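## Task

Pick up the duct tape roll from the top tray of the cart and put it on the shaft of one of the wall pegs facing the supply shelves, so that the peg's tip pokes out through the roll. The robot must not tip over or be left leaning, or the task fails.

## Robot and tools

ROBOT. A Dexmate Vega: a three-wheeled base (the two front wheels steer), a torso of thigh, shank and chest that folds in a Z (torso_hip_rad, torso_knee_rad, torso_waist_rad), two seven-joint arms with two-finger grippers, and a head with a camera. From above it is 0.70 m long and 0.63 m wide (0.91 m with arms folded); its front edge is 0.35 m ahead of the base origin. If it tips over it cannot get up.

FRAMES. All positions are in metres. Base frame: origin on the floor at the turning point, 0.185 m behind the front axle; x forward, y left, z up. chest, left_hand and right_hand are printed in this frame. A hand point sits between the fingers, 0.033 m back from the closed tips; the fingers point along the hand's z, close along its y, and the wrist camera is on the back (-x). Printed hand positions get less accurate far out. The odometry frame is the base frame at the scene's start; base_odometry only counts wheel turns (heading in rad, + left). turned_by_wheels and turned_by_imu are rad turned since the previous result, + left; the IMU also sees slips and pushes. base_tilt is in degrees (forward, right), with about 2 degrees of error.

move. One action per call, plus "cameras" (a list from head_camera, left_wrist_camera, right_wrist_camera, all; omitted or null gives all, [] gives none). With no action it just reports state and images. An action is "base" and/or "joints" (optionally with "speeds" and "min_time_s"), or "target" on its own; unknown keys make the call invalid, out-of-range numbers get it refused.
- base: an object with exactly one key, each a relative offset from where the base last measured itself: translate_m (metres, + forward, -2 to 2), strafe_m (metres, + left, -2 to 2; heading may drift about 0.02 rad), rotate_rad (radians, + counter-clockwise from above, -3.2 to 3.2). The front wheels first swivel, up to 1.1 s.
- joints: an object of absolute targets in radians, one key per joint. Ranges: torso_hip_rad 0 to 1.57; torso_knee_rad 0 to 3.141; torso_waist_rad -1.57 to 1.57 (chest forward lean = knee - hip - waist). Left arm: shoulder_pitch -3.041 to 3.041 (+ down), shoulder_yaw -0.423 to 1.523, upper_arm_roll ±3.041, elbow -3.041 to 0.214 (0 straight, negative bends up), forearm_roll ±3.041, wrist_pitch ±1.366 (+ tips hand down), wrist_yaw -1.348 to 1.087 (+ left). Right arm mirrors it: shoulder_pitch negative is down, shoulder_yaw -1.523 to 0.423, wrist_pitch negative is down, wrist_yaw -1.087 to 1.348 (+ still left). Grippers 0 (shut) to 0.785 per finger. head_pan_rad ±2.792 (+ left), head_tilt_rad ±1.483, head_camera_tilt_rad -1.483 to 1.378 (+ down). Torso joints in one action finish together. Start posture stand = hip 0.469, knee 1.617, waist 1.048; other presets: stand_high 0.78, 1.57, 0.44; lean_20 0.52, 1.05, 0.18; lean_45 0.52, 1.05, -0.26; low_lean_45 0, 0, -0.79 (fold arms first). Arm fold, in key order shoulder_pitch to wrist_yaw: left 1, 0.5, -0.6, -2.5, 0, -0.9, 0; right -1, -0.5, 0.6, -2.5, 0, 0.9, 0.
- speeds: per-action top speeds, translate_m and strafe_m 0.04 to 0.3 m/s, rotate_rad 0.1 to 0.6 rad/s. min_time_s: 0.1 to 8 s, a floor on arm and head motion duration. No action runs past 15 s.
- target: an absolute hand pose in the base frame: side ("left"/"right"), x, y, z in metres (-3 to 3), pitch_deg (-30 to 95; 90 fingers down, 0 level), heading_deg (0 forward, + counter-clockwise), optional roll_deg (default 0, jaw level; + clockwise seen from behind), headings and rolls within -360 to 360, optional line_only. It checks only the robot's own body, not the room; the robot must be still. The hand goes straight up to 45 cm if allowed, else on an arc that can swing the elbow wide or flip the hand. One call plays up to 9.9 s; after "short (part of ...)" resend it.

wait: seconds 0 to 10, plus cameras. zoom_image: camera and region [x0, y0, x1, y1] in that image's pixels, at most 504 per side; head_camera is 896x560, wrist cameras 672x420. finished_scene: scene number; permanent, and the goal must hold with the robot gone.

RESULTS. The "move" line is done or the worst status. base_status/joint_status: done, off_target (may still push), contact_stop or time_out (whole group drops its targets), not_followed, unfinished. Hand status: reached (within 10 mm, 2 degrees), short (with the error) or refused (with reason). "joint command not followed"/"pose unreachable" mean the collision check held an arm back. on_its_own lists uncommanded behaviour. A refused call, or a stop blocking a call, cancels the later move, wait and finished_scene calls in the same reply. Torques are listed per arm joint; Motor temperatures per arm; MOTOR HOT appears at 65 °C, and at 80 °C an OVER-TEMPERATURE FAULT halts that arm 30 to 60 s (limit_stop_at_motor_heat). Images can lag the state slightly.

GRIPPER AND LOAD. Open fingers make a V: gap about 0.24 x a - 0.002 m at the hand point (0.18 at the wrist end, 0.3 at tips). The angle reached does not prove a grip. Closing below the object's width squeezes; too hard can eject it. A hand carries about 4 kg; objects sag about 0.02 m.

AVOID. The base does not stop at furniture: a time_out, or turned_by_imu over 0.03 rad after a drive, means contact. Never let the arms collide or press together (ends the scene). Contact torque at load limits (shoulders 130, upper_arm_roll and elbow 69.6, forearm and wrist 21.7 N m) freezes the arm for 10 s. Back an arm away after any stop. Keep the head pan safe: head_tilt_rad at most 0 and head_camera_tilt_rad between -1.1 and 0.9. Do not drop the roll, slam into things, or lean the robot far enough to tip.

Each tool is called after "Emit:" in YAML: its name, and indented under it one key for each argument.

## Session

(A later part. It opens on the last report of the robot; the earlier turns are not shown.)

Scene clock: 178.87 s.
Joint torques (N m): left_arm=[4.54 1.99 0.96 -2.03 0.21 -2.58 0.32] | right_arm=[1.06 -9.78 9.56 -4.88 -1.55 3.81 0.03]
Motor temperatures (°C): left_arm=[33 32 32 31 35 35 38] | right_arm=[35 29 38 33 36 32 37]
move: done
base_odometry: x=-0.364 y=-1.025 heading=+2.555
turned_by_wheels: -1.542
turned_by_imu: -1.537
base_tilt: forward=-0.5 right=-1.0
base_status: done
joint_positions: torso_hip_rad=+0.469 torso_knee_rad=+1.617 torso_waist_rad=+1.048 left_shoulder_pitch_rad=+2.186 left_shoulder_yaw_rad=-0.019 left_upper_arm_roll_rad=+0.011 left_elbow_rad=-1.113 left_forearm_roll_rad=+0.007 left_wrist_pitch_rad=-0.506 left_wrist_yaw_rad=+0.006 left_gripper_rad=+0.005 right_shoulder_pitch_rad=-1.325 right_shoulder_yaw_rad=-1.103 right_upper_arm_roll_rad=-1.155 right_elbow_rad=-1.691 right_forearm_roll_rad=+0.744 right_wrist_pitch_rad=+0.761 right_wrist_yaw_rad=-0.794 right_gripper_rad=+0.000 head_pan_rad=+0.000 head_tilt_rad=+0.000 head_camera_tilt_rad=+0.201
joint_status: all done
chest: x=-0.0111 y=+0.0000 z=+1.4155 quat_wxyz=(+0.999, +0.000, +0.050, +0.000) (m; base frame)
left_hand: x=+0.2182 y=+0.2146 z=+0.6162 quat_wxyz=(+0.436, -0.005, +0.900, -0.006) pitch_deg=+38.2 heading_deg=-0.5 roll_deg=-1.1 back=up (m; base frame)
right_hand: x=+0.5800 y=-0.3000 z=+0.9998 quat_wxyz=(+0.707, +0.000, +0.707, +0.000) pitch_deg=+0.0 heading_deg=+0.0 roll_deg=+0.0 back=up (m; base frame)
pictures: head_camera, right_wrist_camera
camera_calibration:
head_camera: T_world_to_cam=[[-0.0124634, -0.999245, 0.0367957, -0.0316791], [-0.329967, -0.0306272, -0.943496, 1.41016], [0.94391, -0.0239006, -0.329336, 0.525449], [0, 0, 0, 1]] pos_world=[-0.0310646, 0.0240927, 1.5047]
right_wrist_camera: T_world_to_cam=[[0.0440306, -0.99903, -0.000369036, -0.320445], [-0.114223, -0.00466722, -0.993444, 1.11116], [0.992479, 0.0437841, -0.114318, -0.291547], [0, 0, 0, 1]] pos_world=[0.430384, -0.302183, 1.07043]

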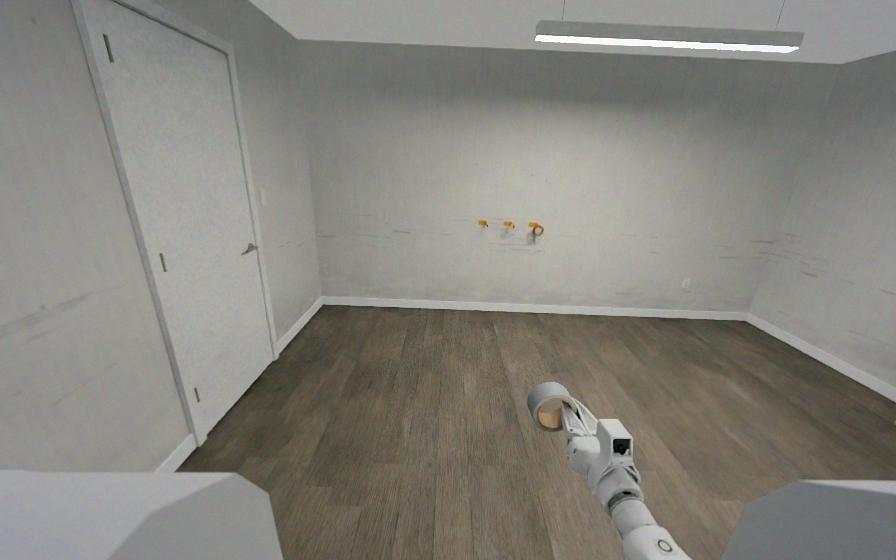

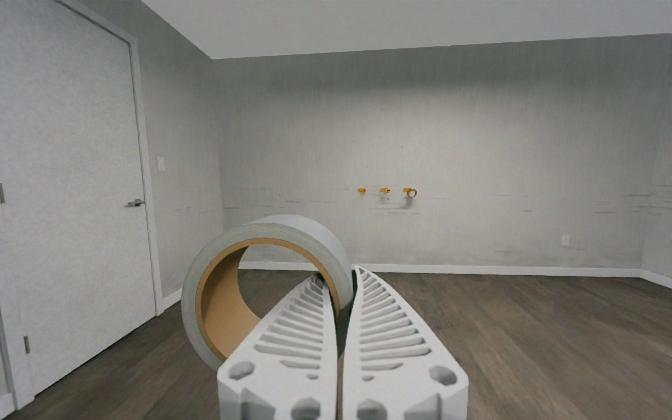

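Emit:
move:
  base: {"rotate_rad": -0.02}
  cameras: []

Emit:
move:
  base: {"translate_m": 1.5}
  speeds: {"translate_m": 0.2}
  cameras: ["head_camera", "right_wrist_camera"]

Emit:
zoom_image:
  camera: "head_camera"
  region: [420, 230, 620, 340]

Emit:
zoom_image:
  camera: "right_wrist_camera"
  region: [300, 160, 480, 260]

Scene clock: 188.30 s.
Joint torques (N m): left_arm=[5.33 -1.51 1.41 -4.27 0.58 -1.64 0.06] | right_arm=[2.29 -8.54 9.54 -3.6 -1.36 2.84 0.04]
Motor temperatures (°C): left_arm=[33 32 32 31 35 35 38] | right_arm=[34 29 38 33 36 32 37]
move: done
base_odometry: x=-0.364 y=-1.025 heading=+2.535
turned_by_wheels: -0.020
turned_by_imu: -0.020
base_tilt: forward=-0.6 right=-0.8
base_status: done
joint_positions: torso_hip_rad=+0.469 torso_knee_rad=+1.617 torso_waist_rad=+1.048 left_shoulder_pitch_rad=+2.186 left_shoulder_yaw_rad=-0.019 left_upper_arm_roll_rad=+0.011 left_elbow_rad=-1.113 left_forearm_roll_rad=+0.007 left_wrist_pitch_rad=-0.506 left_wrist_yaw_rad=+0.006 left_gripper_rad=+0.005 right_shoulder_pitch_rad=-1.325 right_shoulder_yaw_rad=-1.103 right_upper_arm_roll_rad=-1.155 right_elbow_rad=-1.691 right_forearm_roll_rad=+0.744 right_wrist_pitch_rad=+0.761 right_wrist_yaw_rad=-0.794 right_gripper_rad=+0.000 head_pan_rad=+0.000 head_tilt_rad=+0.000 head_camera_tilt_rad=+0.201
joint_status: not commanded
chest: x=-0.0111 y=+0.0000 z=+1.4155 quat_wxyz=(+0.999, +0.000, +0.050, +0.000) (m; base frame)
left_hand: x=+0.2182 y=+0.2146 z=+0.6162 quat_wxyz=(+0.436, -0.005, +0.900, -0.006) pitch_deg=+38.2 heading_deg=-0.5 roll_deg=-1.1 back=up (m; base frame)
right_hand: x=+0.5800 y=-0.3000 z=+0.9999 quat_wxyz=(+0.707, +0.000, +0.707, +0.000) pitch_deg=+0.0 heading_deg=+0.0 roll_deg=+0.0 back=up (m; base frame)
pictures: none
No camera images: "cameras" was empty.

Scene clock: 197.47 s.
Joint torques (N m): left_arm=[2.27 -1.67 -0.59 -2.42 -0.2 -2.19 0.18] | right_arm=[2.79 -8.94 9.07 -4.71 -1.44 3.25 -0.17]
Motor temperatures (°C): left_arm=[33 32 32 31 35 35 38] | right_arm=[34 29 38 33 36 32 37]
move: done
base_odometry: x=-1.595 y=-0.168 heading=+2.534
turned_by_wheels: -0.002
turned_by_imu: -0.011
base_tilt: forward=-0.6 right=-0.7
base_status: done
joint_positions: torso_hip_rad=+0.469 torso_knee_rad=+1.617 torso_waist_rad=+1.048 left_shoulder_pitch_rad=+2.186 left_shoulder_yaw_rad=-0.019 left_upper_arm_roll_rad=+0.011 left_elbow_rad=-1.113 left_forearm_roll_rad=+0.007 left_wrist_pitch_rad=-0.506 left_wrist_yaw_rad=+0.006 left_gripper_rad=+0.005 right_shoulder_pitch_rad=-1.325 right_shoulder_yaw_rad=-1.103 right_upper_arm_roll_rad=-1.155 right_elbow_rad=-1.691 right_forearm_roll_rad=+0.744 right_wrist_pitch_rad=+0.761 right_wrist_yaw_rad=-0.794 right_gripper_rad=+0.000 head_pan_rad=+0.000 head_tilt_rad=+0.000 head_camera_tilt_rad=+0.201
joint_status: not commanded
chest: x=-0.0110 y=+0.0000 z=+1.4155 quat_wxyz=(+0.999, +0.000, +0.050, +0.000) (m; base frame)
left_hand: x=+0.2182 y=+0.2146 z=+0.6162 quat_wxyz=(+0.436, -0.005, +0.900, -0.006) pitch_deg=+38.2 heading_deg=-0.5 roll_deg=-1.1 back=up (m; base frame)
right_hand: x=+0.5800 y=-0.3000 z=+0.9998 quat_wxyz=(+0.707, +0.000, +0.707, +0.000) pitch_deg=+0.0 heading_deg=+0.0 roll_deg=+0.0 back=up (m; base frame)
pictures: head_camera, right_wrist_camera
camera_calibration:
head_camera: T_world_to_cam=[[-0.0124669, -0.999245, 0.0367977, -0.0316822], [-0.329878, -0.0306302, -0.943527, 1.41021], [0.943941, -0.0239016, -0.329247, 0.525315], [0, 0, 0, 1]] pos_world=[-0.0310634, 0.0240927, 1.5047]
right_wrist_camera: T_world_to_cam=[[0.0440307, -0.99903, -0.000369103, -0.320445], [-0.114124, -0.00466281, -0.993456, 1.11113], [0.99249, 0.0437847, -0.114219, -0.291657], [0, 0, 0, 1]] pos_world=[0.430384, -0.302183, 1.07043]

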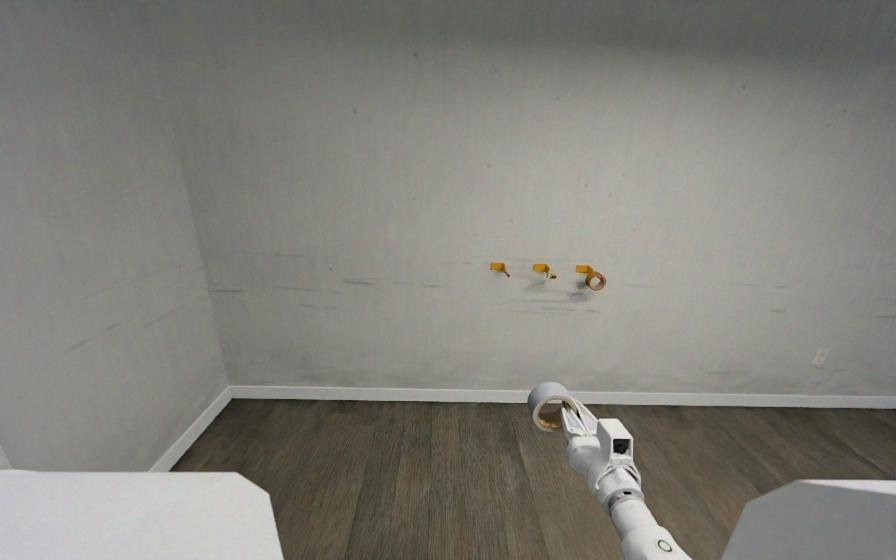

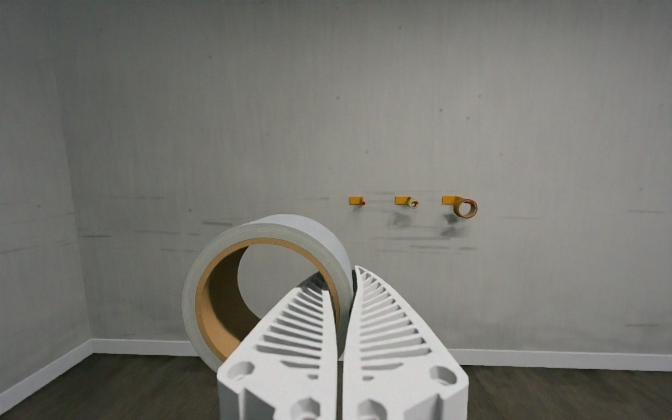

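Scaled by 2.520 from the camera's 896x560 image, which has a finer 960x600 frame.

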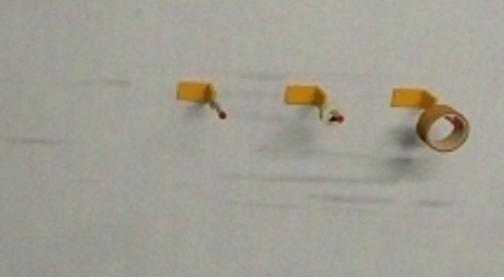

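Scaled by 2.800 from the camera's 672x420 image, which has a finer 960x600 frame.

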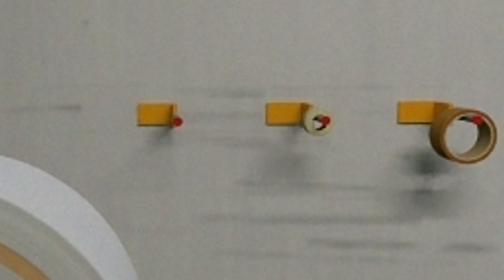

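Emit:
move:
  base: {"strafe_m": -0.065}
  speeds: {"strafe_m": 0.1}
  cameras: []

Emit:
move:
  base: {"translate_m": 0.65}
  speeds: {"translate_m": 0.15}
  cameras: ["head_camera", "right_wrist_camera"]

Emit:
zoom_image:
  camera: "head_camera"
  region: [420, 270, 660, 400]

Emit:
zoom_image:
  camera: "right_wrist_camera"
  region: [280, 160, 520, 310]

Scene clock: 213.30 s.
Joint torques (N m): left_arm=[4.19 0.66 1.93 -1.27 -0.14 -2.05 -0.11] | right_arm=[2.64 -8.13 8.98 -3.13 -1.23 3.13 0.01]
Motor temperatures (°C): left_arm=[33 32 32 31 35 35 38] | right_arm=[33 29 38 33 36 32 37]
move: done
base_odometry: x=-1.558 y=-0.115 heading=+2.533
turned_by_wheels: -0.001
turned_by_imu: -0.009
base_tilt: forward=-0.4 right=-0.6
base_status: done
joint_positions: torso_hip_rad=+0.469 torso_knee_rad=+1.617 torso_waist_rad=+1.048 left_shoulder_pitch_rad=+2.186 left_shoulder_yaw_rad=-0.019 left_upper_arm_roll_rad=+0.011 left_elbow_rad=-1.113 left_forearm_roll_rad=+0.007 left_wrist_pitch_rad=-0.506 left_wrist_yaw_rad=+0.006 left_gripper_rad=+0.005 right_shoulder_pitch_rad=-1.325 right_shoulder_yaw_rad=-1.103 right_upper_arm_roll_rad=-1.155 right_elbow_rad=-1.691 right_forearm_roll_rad=+0.744 right_wrist_pitch_rad=+0.761 right_wrist_yaw_rad=-0.794 right_gripper_rad=+0.000 head_pan_rad=+0.000 head_tilt_rad=+0.000 head_camera_tilt_rad=+0.201
joint_status: not commanded
chest: x=-0.0111 y=+0.0000 z=+1.4155 quat_wxyz=(+0.999, +0.000, +0.050, +0.000) (m; base frame)
left_hand: x=+0.2182 y=+0.2146 z=+0.6162 quat_wxyz=(+0.436, -0.005, +0.900, -0.006) pitch_deg=+38.2 heading_deg=-0.5 roll_deg=-1.1 back=up (m; base frame)
right_hand: x=+0.5800 y=-0.3000 z=+0.9999 quat_wxyz=(+0.707, +0.000, +0.707, +0.000) pitch_deg=+0.0 heading_deg=+0.0 roll_deg=+0.0 back=up (m; base frame)
pictures: none
No camera images: "cameras" was empty.

Scene clock: 219.33 s.
Joint torques (N m): left_arm=[5.68 -1.13 2.15 -1.45 0.75 -1.8 0.28] | right_arm=[2.14 -6.93 9.54 -3.65 -1.2 3.56 -0.1]
Motor temperatures (°C): left_arm=[33 32 32 31 35 35 38] | right_arm=[33 29 38 33 36 32 37]
move: done
base_odometry: x=-2.092 y=+0.256 heading=+2.535
turned_by_wheels: +0.002
turned_by_imu: -0.001
base_tilt: forward=-0.7 right=-0.9
base_status: done
joint_positions: torso_hip_rad=+0.469 torso_knee_rad=+1.617 torso_waist_rad=+1.048 left_shoulder_pitch_rad=+2.186 left_shoulder_yaw_rad=-0.019 left_upper_arm_roll_rad=+0.011 left_elbow_rad=-1.113 left_forearm_roll_rad=+0.007 left_wrist_pitch_rad=-0.506 left_wrist_yaw_rad=+0.006 left_gripper_rad=+0.005 right_shoulder_pitch_rad=-1.325 right_shoulder_yaw_rad=-1.103 right_upper_arm_roll_rad=-1.155 right_elbow_rad=-1.691 right_forearm_roll_rad=+0.744 right_wrist_pitch_rad=+0.761 right_wrist_yaw_rad=-0.794 right_gripper_rad=+0.000 head_pan_rad=+0.000 head_tilt_rad=+0.000 head_camera_tilt_rad=+0.201
joint_status: not commanded
chest: x=-0.0111 y=+0.0000 z=+1.4155 quat_wxyz=(+0.999, +0.000, +0.050, +0.000) (m; base frame)
left_hand: x=+0.2182 y=+0.2146 z=+0.6162 quat_wxyz=(+0.436, -0.005, +0.900, -0.006) pitch_deg=+38.2 heading_deg=-0.5 roll_deg=-1.1 back=up (m; base frame)
right_hand: x=+0.5800 y=-0.3000 z=+0.9999 quat_wxyz=(+0.707, +0.000, +0.707, +0.000) pitch_deg=+0.0 heading_deg=+0.0 roll_deg=+0.0 back=up (m; base frame)
pictures: head_camera, right_wrist_camera
camera_calibration:
head_camera: T_world_to_cam=[[-0.0124656, -0.999245, 0.0367954, -0.0316787], [-0.329846, -0.0306293, -0.943538, 1.41023], [0.943952, -0.0238986, -0.329215, 0.525267], [0, 0, 0, 1]] pos_world=[-0.031063, 0.0240927, 1.5047]
right_wrist_camera: T_world_to_cam=[[0.0441303, -0.999026, -0.000376525, -0.320479], [-0.114124, -0.0046668, -0.993456, 1.11123], [0.992486, 0.0438845, -0.114219, -0.291614], [0, 0, 0, 1]] pos_world=[0.430384, -0.302184, 1.07053]

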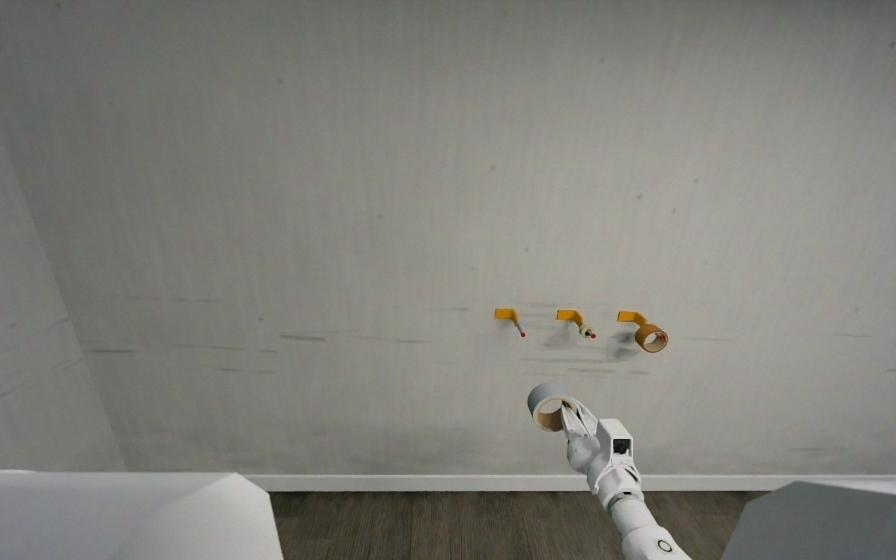

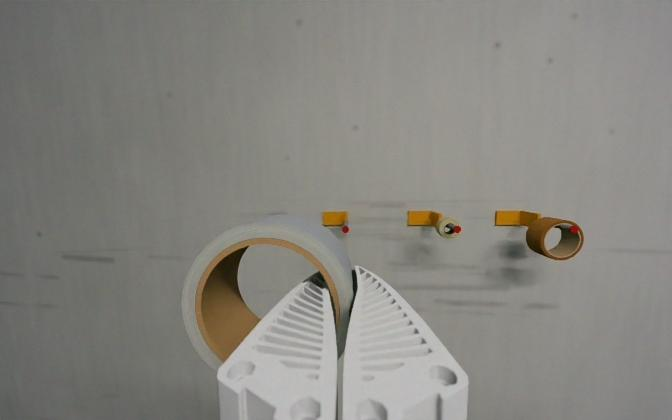

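Scaled by 2.100 from the camera's 896x560 image, which has a finer 960x600 frame.

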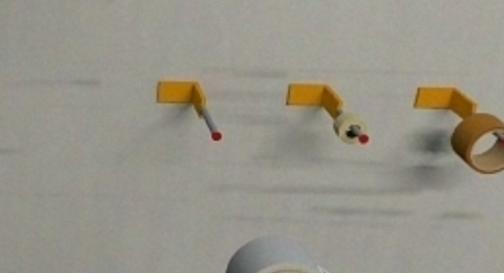

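Scaled by 2.100 from the camera's 672x420 image, which has a finer 960x600 frame.

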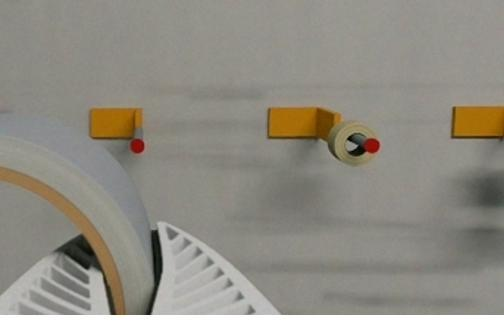

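Emit:
move:
  target: {"side": "right", "x": 0.58, "y": -0.35, "z": 0.915, "pitch_deg": 0, "heading_deg": 0, "roll_deg": 0, "line_only": true}
  cameras: []

Emit:
move:
  base: {"translate_m": 0.28}
  speeds: {"translate_m": 0.08}
  joints: {"head_camera_tilt_rad": 0.35, "head_pan_rad": -0.3}
  cameras: ["right_wrist_camera", "head_camera"]

Emit:
zoom_image:
  camera: "head_camera"
  region: [380, 260, 540, 390]

Emit:
zoom_image:
  camera: "right_wrist_camera"
  region: [180, 150, 420, 350]

Scene clock: 233.67 s.
Joint torques (N m): left_arm=[6.85 1.91 0.61 -2.96 0.01 -2.15 -0.09] | right_arm=[21.76 -5.61 1.52 -0.3 -0.16 3.19 0.08]
Motor temperatures (°C): left_arm=[33 32 32 31 35 35 38] | right_arm=[33 29 38 33 36 32 37]
move: done
base_odometry: x=-2.092 y=+0.256 heading=+2.535
turned_by_wheels: +0.000
turned_by_imu: -0.001
base_tilt: forward=-0.6 right=-0.9
base_status: not commanded
joint_positions: torso_hip_rad=+0.469 torso_knee_rad=+1.617 torso_waist_rad=+1.048 left_shoulder_pitch_rad=+2.186 left_shoulder_yaw_rad=-0.019 left_upper_arm_roll_rad=+0.011 left_elbow_rad=-1.113 left_forearm_roll_rad=+0.007 left_wrist_pitch_rad=-0.506 left_wrist_yaw_rad=+0.006 left_gripper_rad=+0.005 right_shoulder_pitch_rad=-1.322 right_shoulder_yaw_rad=-0.855 right_upper_arm_roll_rad=-1.185 right_elbow_rad=-1.131 right_forearm_roll_rad=+0.923 right_wrist_pitch_rad=+1.019 right_wrist_yaw_rad=-0.452 right_gripper_rad=+0.000 head_pan_rad=+0.000 head_tilt_rad=+0.000 head_camera_tilt_rad=+0.201
joint_status: not commanded
chest: x=-0.0111 y=+0.0000 z=+1.4155 quat_wxyz=(+0.999, +0.000, +0.050, +0.000) (m; base frame)
left_hand: x=+0.2182 y=+0.2146 z=+0.6162 quat_wxyz=(+0.436, -0.005, +0.900, -0.006) pitch_deg=+38.2 heading_deg=-0.5 roll_deg=-1.1 back=up (m; base frame)
right_hand: x=+0.5799 y=-0.3498 z=+0.9152 quat_wxyz=(+0.707, +0.000, +0.707, +0.000) pitch_deg=+0.0 heading_deg=+0.0 roll_deg=+0.0 back=up (m; base frame)
right_hand_status: reached (straight line, planned for 2.1 s): 0 mm and 0.0 deg off.
pictures: none
No camera images: "cameras" was empty.

Scene clock: 238.10 s.
Joint torques (N m): left_arm=[7.56 -0.29 0.81 -0.51 0.66 -2.41 0.14] | right_arm=[22.49 -5.56 1.07 -0.9 -0.27 3.99 0.15]
Motor temperatures (°C): left_arm=[33 32 32 31 35 35 37] | right_arm=[33 29 38 33 36 32 37]
move: done
base_odometry: x=-2.322 y=+0.415 heading=+2.536
turned_by_wheels: +0.002
turned_by_imu: +0.000
base_tilt: forward=-0.6 right=-1.0
base_status: done
joint_positions: torso_hip_rad=+0.469 torso_knee_rad=+1.617 torso_waist_rad=+1.048 left_shoulder_pitch_rad=+2.186 left_shoulder_yaw_rad=-0.019 left_upper_arm_roll_rad=+0.011 left_elbow_rad=-1.113 left_forearm_roll_rad=+0.007 left_wrist_pitch_rad=-0.506 left_wrist_yaw_rad=+0.006 left_gripper_rad=+0.005 right_shoulder_pitch_rad=-1.322 right_shoulder_yaw_rad=-0.853 right_upper_arm_roll_rad=-1.186 right_elbow_rad=-1.127 right_forearm_roll_rad=+0.925 right_wrist_pitch_rad=+1.020 right_wrist_yaw_rad=-0.449 right_gripper_rad=+0.000 head_pan_rad=-0.299 head_tilt_rad=+0.000 head_camera_tilt_rad=+0.349
joint_status: all done
chest: x=-0.0111 y=+0.0000 z=+1.4155 quat_wxyz=(+0.999, +0.000, +0.050, +0.000) (m; base frame)
left_hand: x=+0.2182 y=+0.2146 z=+0.6162 quat_wxyz=(+0.436, -0.005, +0.900, -0.006) pitch_deg=+38.2 heading_deg=-0.5 roll_deg=-1.1 back=up (m; base frame)
right_hand: x=+0.5798 y=-0.3501 z=+0.9147 quat_wxyz=(+0.707, +0.000, +0.707, +0.000) pitch_deg=+0.0 heading_deg=+0.0 roll_deg=+0.0 back=up (m; base frame)
pictures: head_camera, right_wrist_camera
camera_calibration:
head_camera: T_world_to_cam=[[-0.29925, -0.95178, 0.0675554, -0.0996979], [-0.458379, 0.0813017, -0.88503, 1.31344], [0.836862, -0.295811, -0.460606, 0.711708], [0, 0, 0, 1]] pos_world=[-0.0233838, 0.0088559, 1.49698]
right_wrist_camera: T_world_to_cam=[[0.0439354, -0.999034, -0.000362044, -0.370486], [-0.114334, -0.00466815, -0.993431, 1.0265], [0.99247, 0.0436882, -0.114429, -0.298792], [0, 0, 0, 1]] pos_world=[0.430183, -0.352283, 0.985431]

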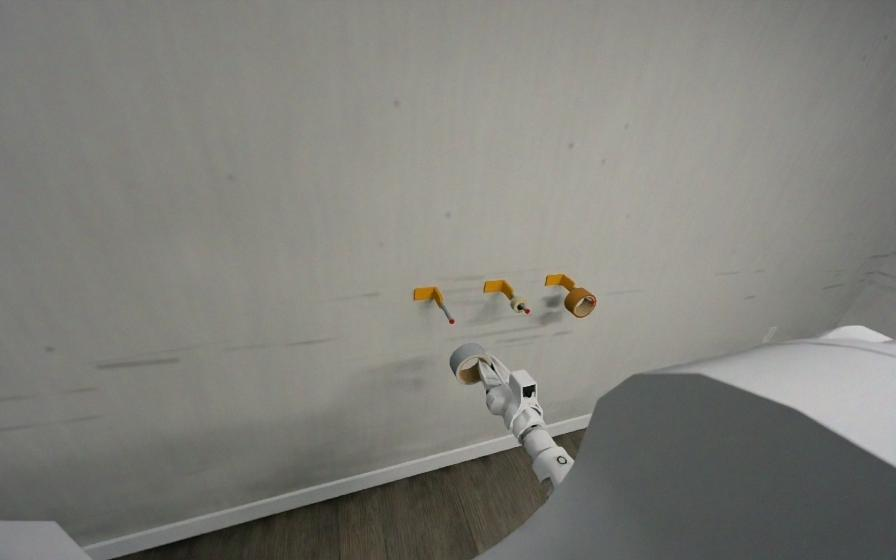

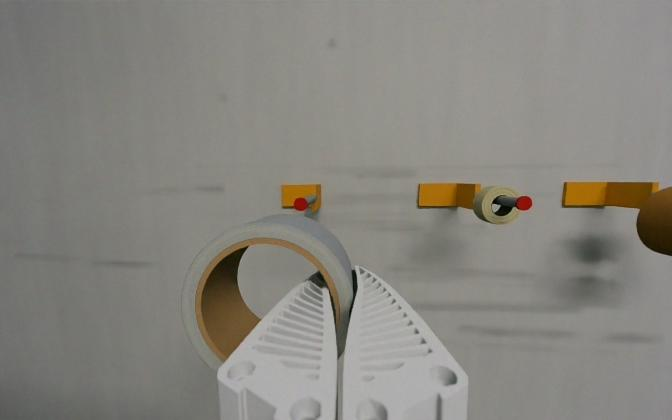

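Scaled by 3.150 from the camera's 896x560 image, which has a finer 960x600 frame.

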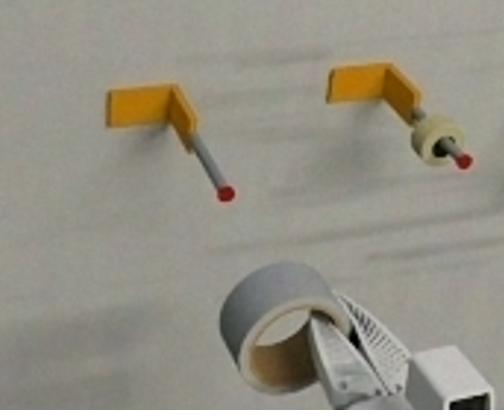

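Scaled by 2.100 from the camera's 672x420 image, which has a finer 960x600 frame.

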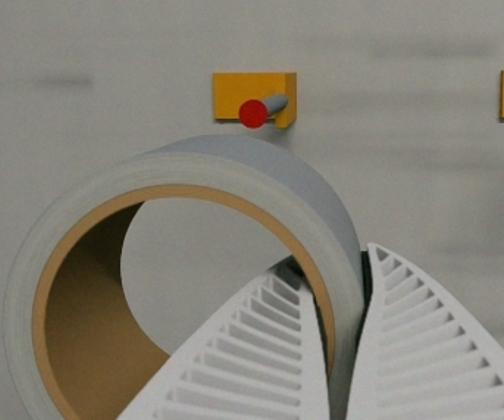

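Emit:
move:
  target: {"side": "right", "x": 0.65, "y": -0.35, "z": 0.943, "pitch_deg": 0, "heading_deg": 0, "roll_deg": 0, "line_only": true}
  cameras: ["right_wrist_camera", "head_camera"]

Emit:
zoom_image:
  camera: "right_wrist_camera"
  region: [180, 150, 420, 350]

Emit:
zoom_image:
  camera: "head_camera"
  region: [380, 260, 540, 390]

Scene clock: 251.70 s.
Joint torques (N m): left_arm=[6.63 0.2 4.15 -3.33 0.74 -1.95 0.37] | right_arm=[25.04 -4.76 9.07 -1.33 0.11 3.66 -0.11]
Motor temperatures (°C): left_arm=[33 32 32 31 35 35 37] | right_arm=[34 29 38 32 36 33 37]
move: done
base_odometry: x=-2.322 y=+0.415 heading=+2.536
turned_by_wheels: +0.000
turned_by_imu: +0.000
base_tilt: forward=-0.4 right=-0.9
base_status: not commanded
joint_positions: torso_hip_rad=+0.469 torso_knee_rad=+1.617 torso_waist_rad=+1.048 left_shoulder_pitch_rad=+2.186 left_shoulder_yaw_rad=-0.019 left_upper_arm_roll_rad=+0.011 left_elbow_rad=-1.113 left_forearm_roll_rad=+0.007 left_wrist_pitch_rad=-0.506 left_wrist_yaw_rad=+0.006 left_gripper_rad=+0.005 right_shoulder_pitch_rad=-1.197 right_shoulder_yaw_rad=-0.835 right_upper_arm_roll_rad=-1.165 right_elbow_rad=-1.117 right_forearm_roll_rad=+1.000 right_wrist_pitch_rad=+0.889 right_wrist_yaw_rad=-0.373 right_gripper_rad=+0.000 head_pan_rad=-0.299 head_tilt_rad=+0.000 head_camera_tilt_rad=+0.349
joint_status: not commanded
chest: x=-0.0111 y=+0.0000 z=+1.4155 quat_wxyz=(+0.999, +0.000, +0.050, +0.000) (m; base frame)
left_hand: x=+0.2182 y=+0.2146 z=+0.6162 quat_wxyz=(+0.436, -0.005, +0.900, -0.006) pitch_deg=+38.2 heading_deg=-0.5 roll_deg=-1.1 back=up (m; base frame)
right_hand: x=+0.6475 y=-0.3499 z=+0.9415 quat_wxyz=(+0.707, +0.000, +0.707, +0.000) pitch_deg=+0.1 heading_deg=+0.0 roll_deg=+0.0 back=up (m; base frame)
right_hand_status: reached (straight line, planned for 0.8 s): 3 mm and 0.1 deg off.
pictures: head_camera, right_wrist_camera
camera_calibration:
head_camera: T_world_to_cam=[[-0.29925, -0.95178, 0.0675554, -0.0996979], [-0.458379, 0.0813017, -0.88503, 1.31344], [0.836862, -0.295811, -0.460606, 0.711708], [0, 0, 0, 1]] pos_world=[-0.0233838, 0.0088559, 1.49698]
right_wrist_camera: T_world_to_cam=[[0.0442658, -0.99902, -0.000117816, -0.37366], [-0.114714, -0.00496574, -0.993386, 1.0608], [0.992412, 0.0439866, -0.114821, -0.362403], [0, 0, 0, 1]] pos_world=[0.497883, -0.352085, 1.01213]

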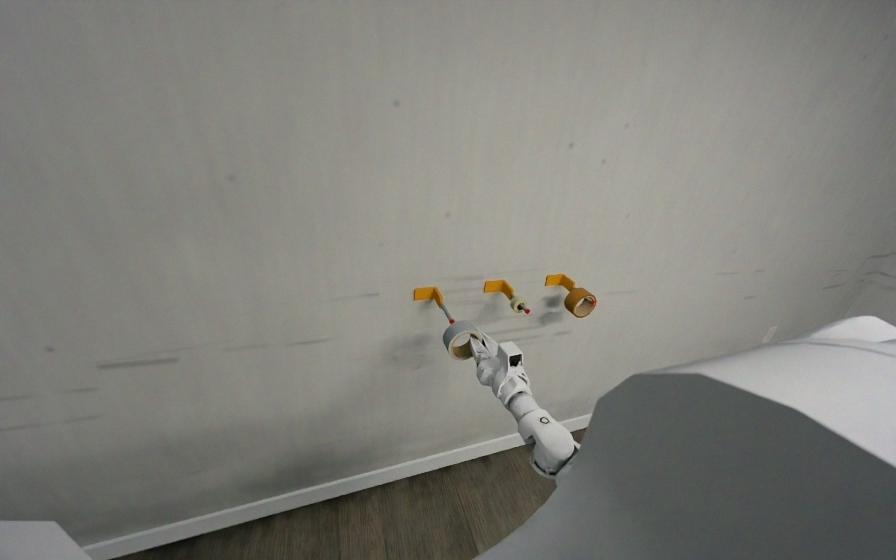

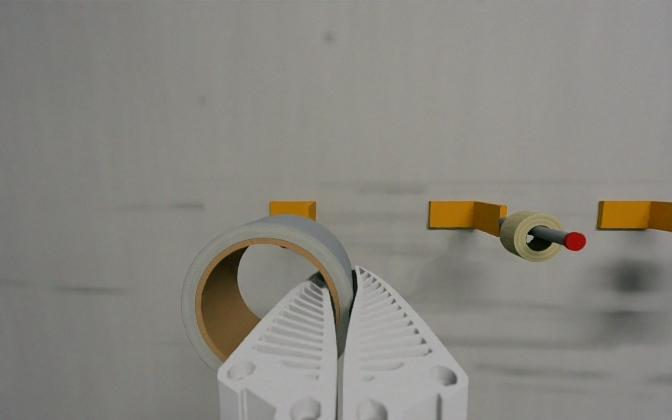

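Scaled by 2.100 from the camera's 672x420 image, which has a finer 960x600 frame.

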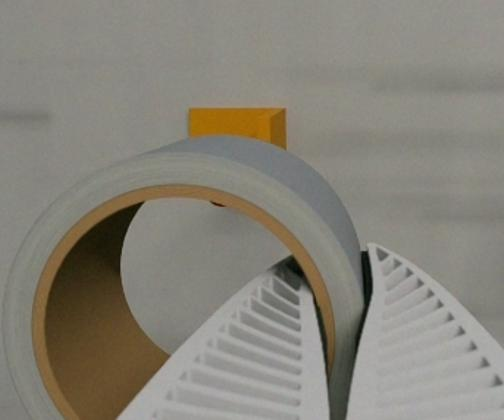

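Scaled by 3.150 from the camera's 896x560 image, which has a finer 960x600 frame.

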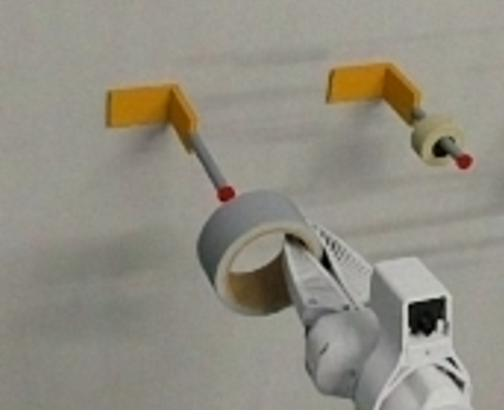

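Emit:
move:
  target: {"side": "right", "x": 0.705, "y": -0.35, "z": 0.943, "pitch_deg": 0, "heading_deg": 0, "roll_deg": 0, "line_only": true}
  cameras: ["right_wrist_camera", "head_camera"]

Emit:
zoom_image:
  camera: "right_wrist_camera"
  region: [180, 150, 420, 350]

Emit:
zoom_image:
  camera: "head_camera"
  region: [380, 260, 540, 390]

Scene clock: 259.93 s.
Joint torques (N m): left_arm=[3.92 0.21 3.04 -1.89 0.09 -1.69 -0.06] | right_arm=[28.82 -4.28 8.82 -0.89 0.02 3.45 -0.2]
Motor temperatures (°C): left_arm=[33 32 32 31 35 35 37] | right_arm=[34 29 38 32 36 33 37]
move: done
base_odometry: x=-2.322 y=+0.415 heading=+2.536
turned_by_wheels: +0.000
turned_by_imu: -0.001
base_tilt: forward=-0.7 right=-0.9
base_status: not commanded
joint_positions: torso_hip_rad=+0.469 torso_knee_rad=+1.617 torso_waist_rad=+1.048 left_shoulder_pitch_rad=+2.186 left_shoulder_yaw_rad=-0.019 left_upper_arm_roll_rad=+0.011 left_elbow_rad=-1.113 left_forearm_roll_rad=+0.007 left_wrist_pitch_rad=-0.506 left_wrist_yaw_rad=+0.006 left_gripper_rad=+0.005 right_shoulder_pitch_rad=-1.079 right_shoulder_yaw_rad=-0.675 right_upper_arm_roll_rad=-1.141 right_elbow_rad=-0.859 right_forearm_roll_rad=+1.089 right_wrist_pitch_rad=+0.845 right_wrist_yaw_rad=-0.196 right_gripper_rad=+0.000 head_pan_rad=-0.299 head_tilt_rad=+0.000 head_camera_tilt_rad=+0.349
joint_status: not commanded
chest: x=-0.0111 y=+0.0000 z=+1.4155 quat_wxyz=(+0.999, +0.000, +0.050, +0.000) (m; base frame)
left_hand: x=+0.2182 y=+0.2146 z=+0.6162 quat_wxyz=(+0.436, -0.005, +0.900, -0.006) pitch_deg=+38.2 heading_deg=-0.5 roll_deg=-1.1 back=up (m; base frame)
right_hand: x=+0.7039 y=-0.3499 z=+0.9424 quat_wxyz=(+0.707, +0.000, +0.707, +0.000) pitch_deg=+0.1 heading_deg=+0.0 roll_deg=+0.0 back=up (m; base frame)
right_hand_status: reached (straight line, planned for 1.2 s): 1 mm and 0.1 deg off.
pictures: head_camera, right_wrist_camera
camera_calibration:
head_camera: T_world_to_cam=[[-0.29925, -0.95178, 0.0675554, -0.0996979], [-0.458379, 0.0813017, -0.88503, 1.31344], [0.836862, -0.295811, -0.460606, 0.711708], [0, 0, 0, 1]] pos_world=[-0.0233838, 0.0088559, 1.49698]
right_wrist_camera: T_world_to_cam=[[0.0443649, -0.999015, -0.000129624, -0.376198], [-0.114714, -0.00496538, -0.993386, 1.06827], [0.992407, 0.0440864, -0.114821, -0.418223], [0, 0, 0, 1]] pos_world=[0.554283, -0.352086, 1.01313]

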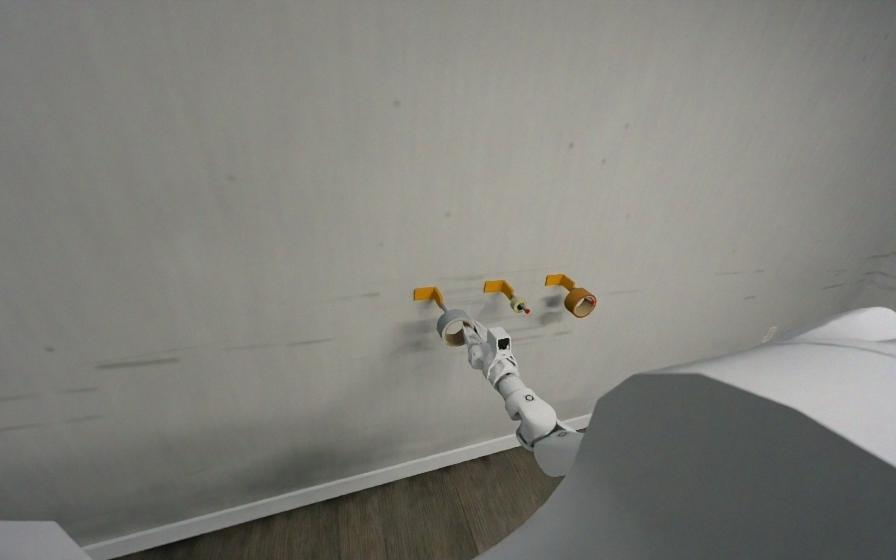

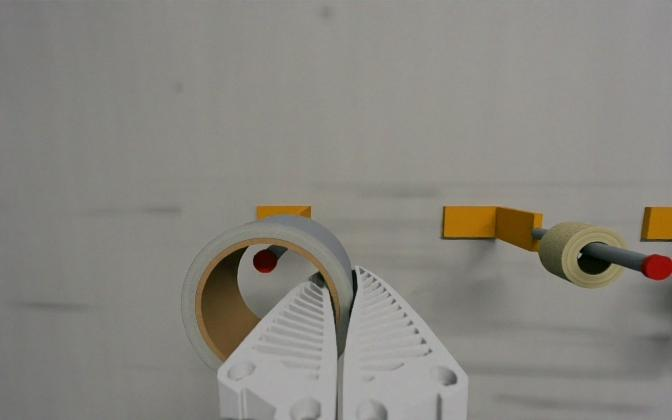

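Scaled by 2.100 from the camera's 672x420 image, which has a finer 960x600 frame.

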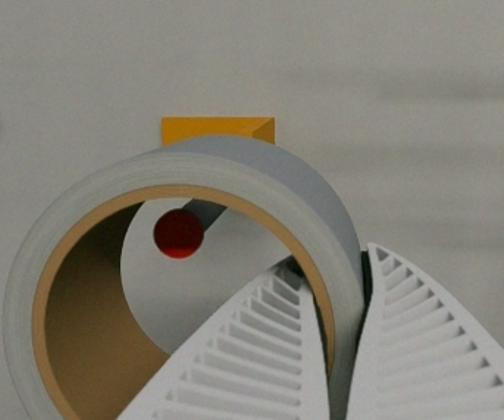

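Scaled by 3.150 from the camera's 896x560 image, which has a finer 960x600 frame.

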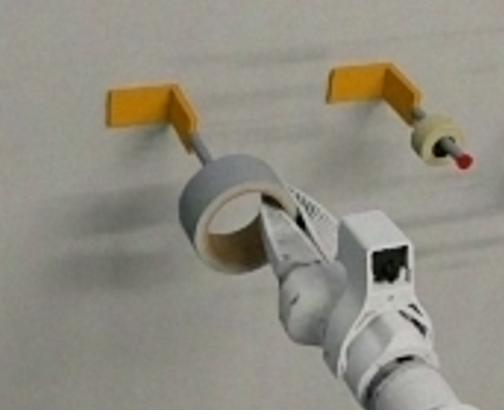

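Emit:
move:
  base: {"translate_m": 0.03}
  speeds: {"translate_m": 0.04}
  cameras: ["right_wrist_camera"]

Emit:
move:
  base: {"translate_m": 0.03}
  speeds: {"translate_m": 0.04}
  cameras: ["right_wrist_camera", "head_camera"]

Emit:
zoom_image:
  camera: "right_wrist_camera"
  region: [180, 150, 420, 350]

Emit:
zoom_image:
  camera: "head_camera"
  region: [380, 260, 540, 390]

Scene clock: 266.90 s.
Joint torques (N m): left_arm=[5.01 1.56 2.53 -2.42 0.33 -1.44 0.25] | right_arm=[26.99 -4.65 8.22 -1.13 0 4.25 -0.07]
Motor temperatures (°C): left_arm=[33 32 32 31 35 35 37] | right_arm=[34 29 38 32 36 33 37]
move: done
base_odometry: x=-2.346 y=+0.432 heading=+2.538
turned_by_wheels: +0.002
turned_by_imu: +0.001
base_tilt: forward=-0.6 right=-0.9
base_status: done
joint_positions: torso_hip_rad=+0.469 torso_knee_rad=+1.617 torso_waist_rad=+1.048 left_shoulder_pitch_rad=+2.186 left_shoulder_yaw_rad=-0.019 left_upper_arm_roll_rad=+0.011 left_elbow_rad=-1.113 left_forearm_roll_rad=+0.007 left_wrist_pitch_rad=-0.506 left_wrist_yaw_rad=+0.006 left_gripper_rad=+0.005 right_shoulder_pitch_rad=-1.077 right_shoulder_yaw_rad=-0.672 right_upper_arm_roll_rad=-1.141 right_elbow_rad=-0.855 right_forearm_roll_rad=+1.090 right_wrist_pitch_rad=+0.844 right_wrist_yaw_rad=-0.193 right_gripper_rad=+0.000 head_pan_rad=-0.299 head_tilt_rad=+0.000 head_camera_tilt_rad=+0.349
joint_status: not commanded
chest: x=-0.0111 y=+0.0000 z=+1.4155 quat_wxyz=(+0.999, +0.000, +0.050, +0.000) (m; base frame)
left_hand: x=+0.2182 y=+0.2146 z=+0.6162 quat_wxyz=(+0.436, -0.005, +0.900, -0.006) pitch_deg=+38.2 heading_deg=-0.5 roll_deg=-1.1 back=up (m; base frame)
right_hand: x=+0.7047 y=-0.3498 z=+0.9425 quat_wxyz=(+0.707, +0.000, +0.707, +0.000) pitch_deg=+0.1 heading_deg=+0.0 roll_deg=+0.0 back=up (m; base frame)
pictures: right_wrist_camera
camera_calibration:
right_wrist_camera: T_world_to_cam=[[0.0444399, -0.999012, -0.000344135, -0.376057], [-0.114821, -0.00476548, -0.993375, 1.06858], [0.992392, 0.0441849, -0.114919, -0.418862], [0, 0, 0, 1]] pos_world=[0.555083, -0.352086, 1.01323]

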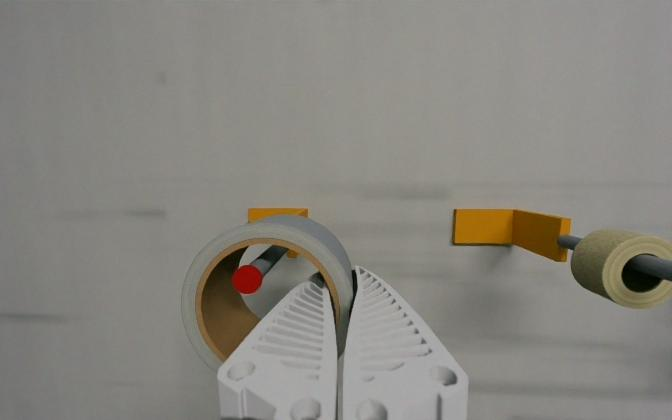

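Scene clock: 268.50 s.
Joint torques (N m): left_arm=[7.73 2.07 0.14 -1.83 -0.26 -2.41 -0.13] | right_arm=[27.89 -3.69 8.7 -2.05 -0.07 3.95 0.21]
Motor temperatures (°C): left_arm=[33 32 32 31 35 35 37] | right_arm=[34 29 38 32 36 33 37]
move: done
base_odometry: x=-2.371 y=+0.450 heading=+2.540
turned_by_wheels: +0.002
turned_by_imu: +0.002
base_tilt: forward=-0.5 right=-0.8
base_status: done
joint_positions: torso_hip_rad=+0.469 torso_knee_rad=+1.617 torso_waist_rad=+1.048 left_shoulder_pitch_rad=+2.186 left_shoulder_yaw_rad=-0.019 left_upper_arm_roll_rad=+0.011 left_elbow_rad=-1.113 left_forearm_roll_rad=+0.007 left_wrist_pitch_rad=-0.506 left_wrist_yaw_rad=+0.006 left_gripper_rad=+0.005 right_shoulder_pitch_rad=-1.077 right_shoulder_yaw_rad=-0.672 right_upper_arm_roll_rad=-1.141 right_elbow_rad=-0.855 right_forearm_roll_rad=+1.090 right_wrist_pitch_rad=+0.844 right_wrist_yaw_rad=-0.193 right_gripper_rad=+0.000 head_pan_rad=-0.299 head_tilt_rad=+0.000 head_camera_tilt_rad=+0.349
joint_status: not commanded
chest: x=-0.0111 y=+0.0000 z=+1.4155 quat_wxyz=(+0.999, +0.000, +0.050, +0.000) (m; base frame)
left_hand: x=+0.2182 y=+0.2146 z=+0.6162 quat_wxyz=(+0.436, -0.005, +0.900, -0.006) pitch_deg=+38.2 heading_deg=-0.5 roll_deg=-1.1 back=up (m; base frame)
right_hand: x=+0.7047 y=-0.3498 z=+0.9425 quat_wxyz=(+0.707, +0.000, +0.707, +0.000) pitch_deg=+0.1 heading_deg=+0.0 roll_deg=+0.0 back=up (m; base frame)
pictures: head_camera, right_wrist_camera
camera_calibration:
head_camera: T_world_to_cam=[[-0.29925, -0.95178, 0.0675554, -0.0996979], [-0.458379, 0.0813017, -0.88503, 1.31344], [0.836862, -0.295811, -0.460606, 0.711708], [0, 0, 0, 1]] pos_world=[-0.0233838, 0.0088559, 1.49698]
right_wrist_camera: T_world_to_cam=[[0.0444399, -0.999012, -0.000344135, -0.376057], [-0.114821, -0.00476548, -0.993375, 1.06858], [0.992392, 0.0441849, -0.114919, -0.418862], [0, 0, 0, 1]] pos_world=[0.555083, -0.352086, 1.01323]

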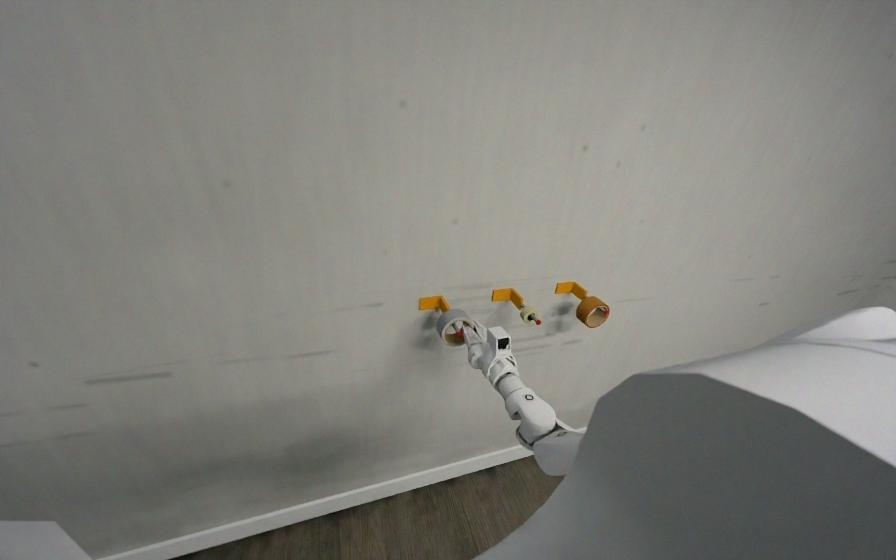

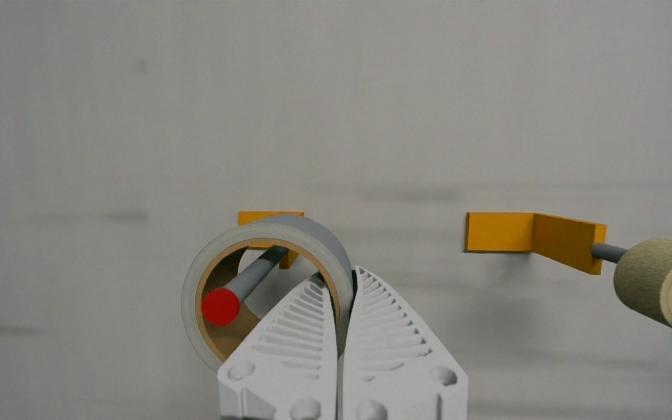

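Scaled by 2.100 from the camera's 672x420 image, which has a finer 960x600 frame.

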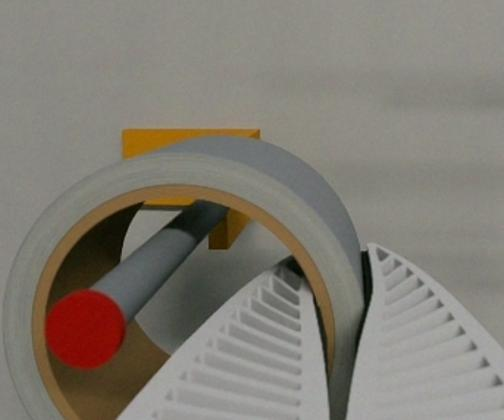

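Scaled by 3.150 from the camera's 896x560 image, which has a finer 960x600 frame.

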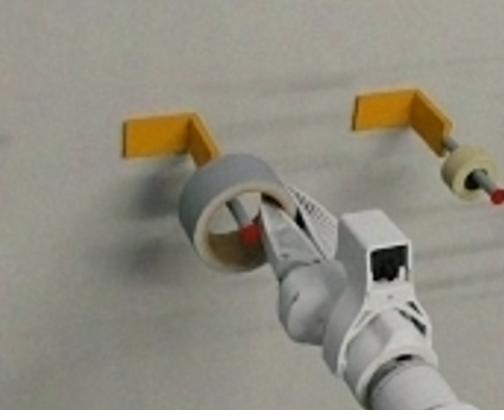

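Emit:
move:
  target: {"side": "right", "x": 0.703, "y": -0.342, "z": 0.932, "pitch_deg": 0, "heading_deg": 0, "roll_deg": 0, "line_only": true}
  cameras: ["right_wrist_camera"]

Emit:
zoom_image:
  camera: "right_wrist_camera"
  region: [180, 150, 420, 350]

Scene clock: 282.07 s.
Joint torques (N m): left_arm=[5.85 -1.82 1.24 -1.92 -0.46 -2.38 -0.04] | right_arm=[28.97 -1.65 6.14 -0.31 -0.01 4.28 0.11]
Motor temperatures (°C): left_arm=[33 32 32 31 35 35 37] | right_arm=[35 29 38 32 36 33 36]
move: done
base_odometry: x=-2.371 y=+0.450 heading=+2.540
turned_by_wheels: +0.000
turned_by_imu: +0.000
base_tilt: forward=-0.4 right=-0.7
base_status: not commanded
joint_positions: torso_hip_rad=+0.469 torso_knee_rad=+1.617 torso_waist_rad=+1.048 left_shoulder_pitch_rad=+2.186 left_shoulder_yaw_rad=-0.019 left_upper_arm_roll_rad=+0.011 left_elbow_rad=-1.113 left_forearm_roll_rad=+0.007 left_wrist_pitch_rad=-0.506 left_wrist_yaw_rad=+0.006 left_gripper_rad=+0.005 right_shoulder_pitch_rad=-1.075 right_shoulder_yaw_rad=-0.613 right_upper_arm_roll_rad=-1.141 right_elbow_rad=-0.772 right_forearm_roll_rad=+1.094 right_wrist_pitch_rad=+0.870 right_wrist_yaw_rad=-0.166 right_gripper_rad=+0.000 head_pan_rad=-0.299 head_tilt_rad=+0.000 head_camera_tilt_rad=+0.349
joint_status: not commanded
chest: x=-0.0111 y=+0.0000 z=+1.4155 quat_wxyz=(+0.999, +0.000, +0.050, +0.000) (m; base frame)
left_hand: x=+0.2182 y=+0.2146 z=+0.6162 quat_wxyz=(+0.436, -0.005, +0.900, -0.006) pitch_deg=+38.2 heading_deg=-0.5 roll_deg=-1.1 back=up (m; base frame)
right_hand: x=+0.7028 y=-0.3423 z=+0.9320 quat_wxyz=(+0.707, +0.000, +0.707, +0.000) pitch_deg=+0.1 heading_deg=+0.0 roll_deg=+0.0 back=up (m; base frame)
right_hand_status: reached (straight line, planned for 0.6 s): 0 mm and 0.1 deg off.
pictures: right_wrist_camera
camera_calibration:
right_wrist_camera: T_world_to_cam=[[0.0442304, -0.999021, -0.000415427, -0.368298], [-0.114728, -0.00466634, -0.993386, 1.05796], [0.992412, 0.0439855, -0.114822, -0.418693], [0, 0, 0, 1]] pos_world=[0.553183, -0.344585, 1.00273]

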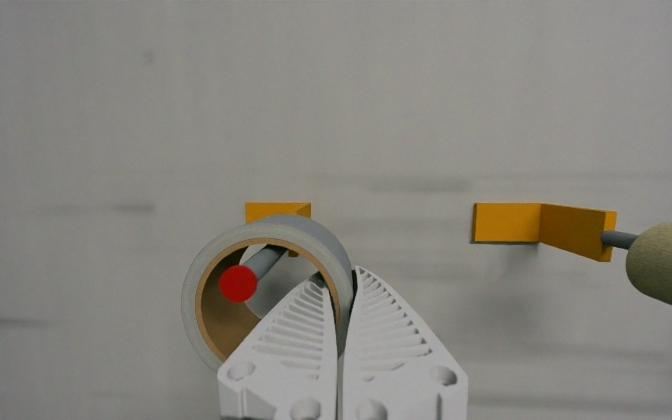

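Scaled by 2.100 from the camera's 672x420 image, which has a finer 960x600 frame.

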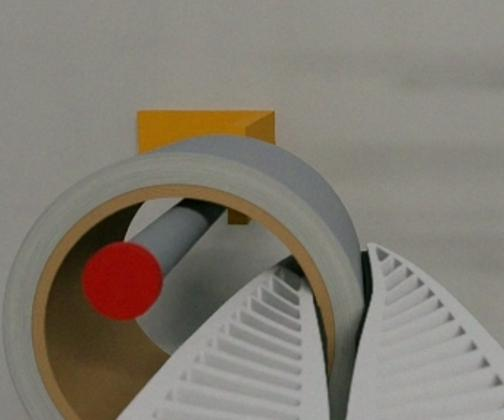

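Emit:
move:
  target: {"side": "right", "x": 0.703, "y": -0.342, "z": 0.9265, "pitch_deg": 0, "heading_deg": 0, "roll_deg": 0, "line_only": true}
  cameras: ["right_wrist_camera"]

Emit:
zoom_image:
  camera: "right_wrist_camera"
  region: [180, 150, 420, 350]

Scene clock: 286.87 s.
Joint torques (N m): left_arm=[7 0.27 0.44 -4.93 0.3 -1.87 -0.03] | right_arm=[27.69 -2.05 7.81 0.33 0.4 3.11 -0.04]
Motor temperatures (°C): left_arm=[33 32 32 31 35 35 37] | right_arm=[35 29 38 32 36 33 36]
move: done
base_odometry: x=-2.371 y=+0.450 heading=+2.540
turned_by_wheels: +0.000
turned_by_imu: +0.000
base_tilt: forward=-0.6 right=-0.7
base_status: not commanded
joint_positions: torso_hip_rad=+0.469 torso_knee_rad=+1.617 torso_waist_rad=+1.048 left_shoulder_pitch_rad=+2.186 left_shoulder_yaw_rad=-0.019 left_upper_arm_roll_rad=+0.011 left_elbow_rad=-1.113 left_forearm_roll_rad=+0.007 left_wrist_pitch_rad=-0.506 left_wrist_yaw_rad=+0.006 left_gripper_rad=+0.005 right_shoulder_pitch_rad=-1.070 right_shoulder_yaw_rad=-0.571 right_upper_arm_roll_rad=-1.134 right_elbow_rad=-0.700 right_forearm_roll_rad=+1.109 right_wrist_pitch_rad=+0.888 right_wrist_yaw_rad=-0.123 right_gripper_rad=+0.000 head_pan_rad=-0.299 head_tilt_rad=+0.000 head_camera_tilt_rad=+0.349
joint_status: not commanded
chest: x=-0.0111 y=+0.0000 z=+1.4155 quat_wxyz=(+0.999, +0.000, +0.050, +0.000) (m; base frame)
left_hand: x=+0.2182 y=+0.2146 z=+0.6162 quat_wxyz=(+0.436, -0.005, +0.900, -0.006) pitch_deg=+38.2 heading_deg=-0.5 roll_deg=-1.1 back=up (m; base frame)
right_hand: x=+0.7027 y=-0.3418 z=+0.9264 quat_wxyz=(+0.707, +0.000, +0.707, +0.000) pitch_deg=+0.0 heading_deg=+0.0 roll_deg=+0.0 back=up (m; base frame)
right_hand_status: reached (straight line, planned for 0.6 s): 0 mm and 0.0 deg off.
pictures: right_wrist_camera
camera_calibration:
right_wrist_camera: T_world_to_cam=[[0.0445402, -0.999008, -0.000346433, -0.368034], [-0.114524, -0.00476151, -0.993409, 1.05216], [0.992421, 0.0442863, -0.114623, -0.419371], [0, 0, 0, 1]] pos_world=[0.553083, -0.344086, 0.997032]

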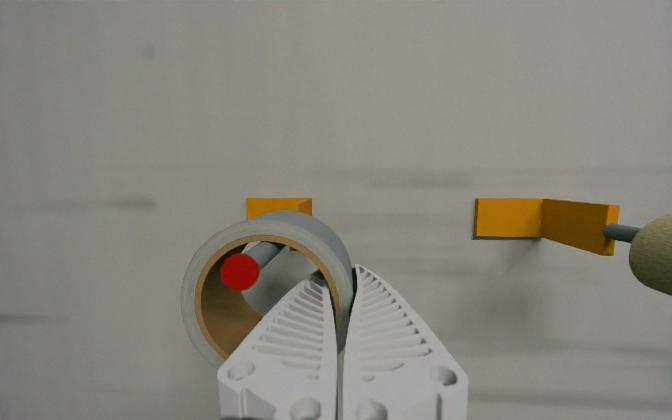

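Scaled by 2.100 from the camera's 672x420 image, which has a finer 960x600 frame.

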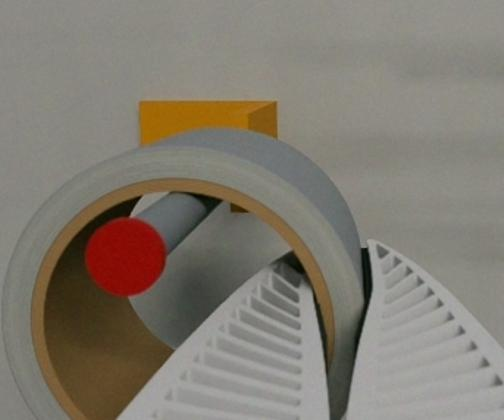

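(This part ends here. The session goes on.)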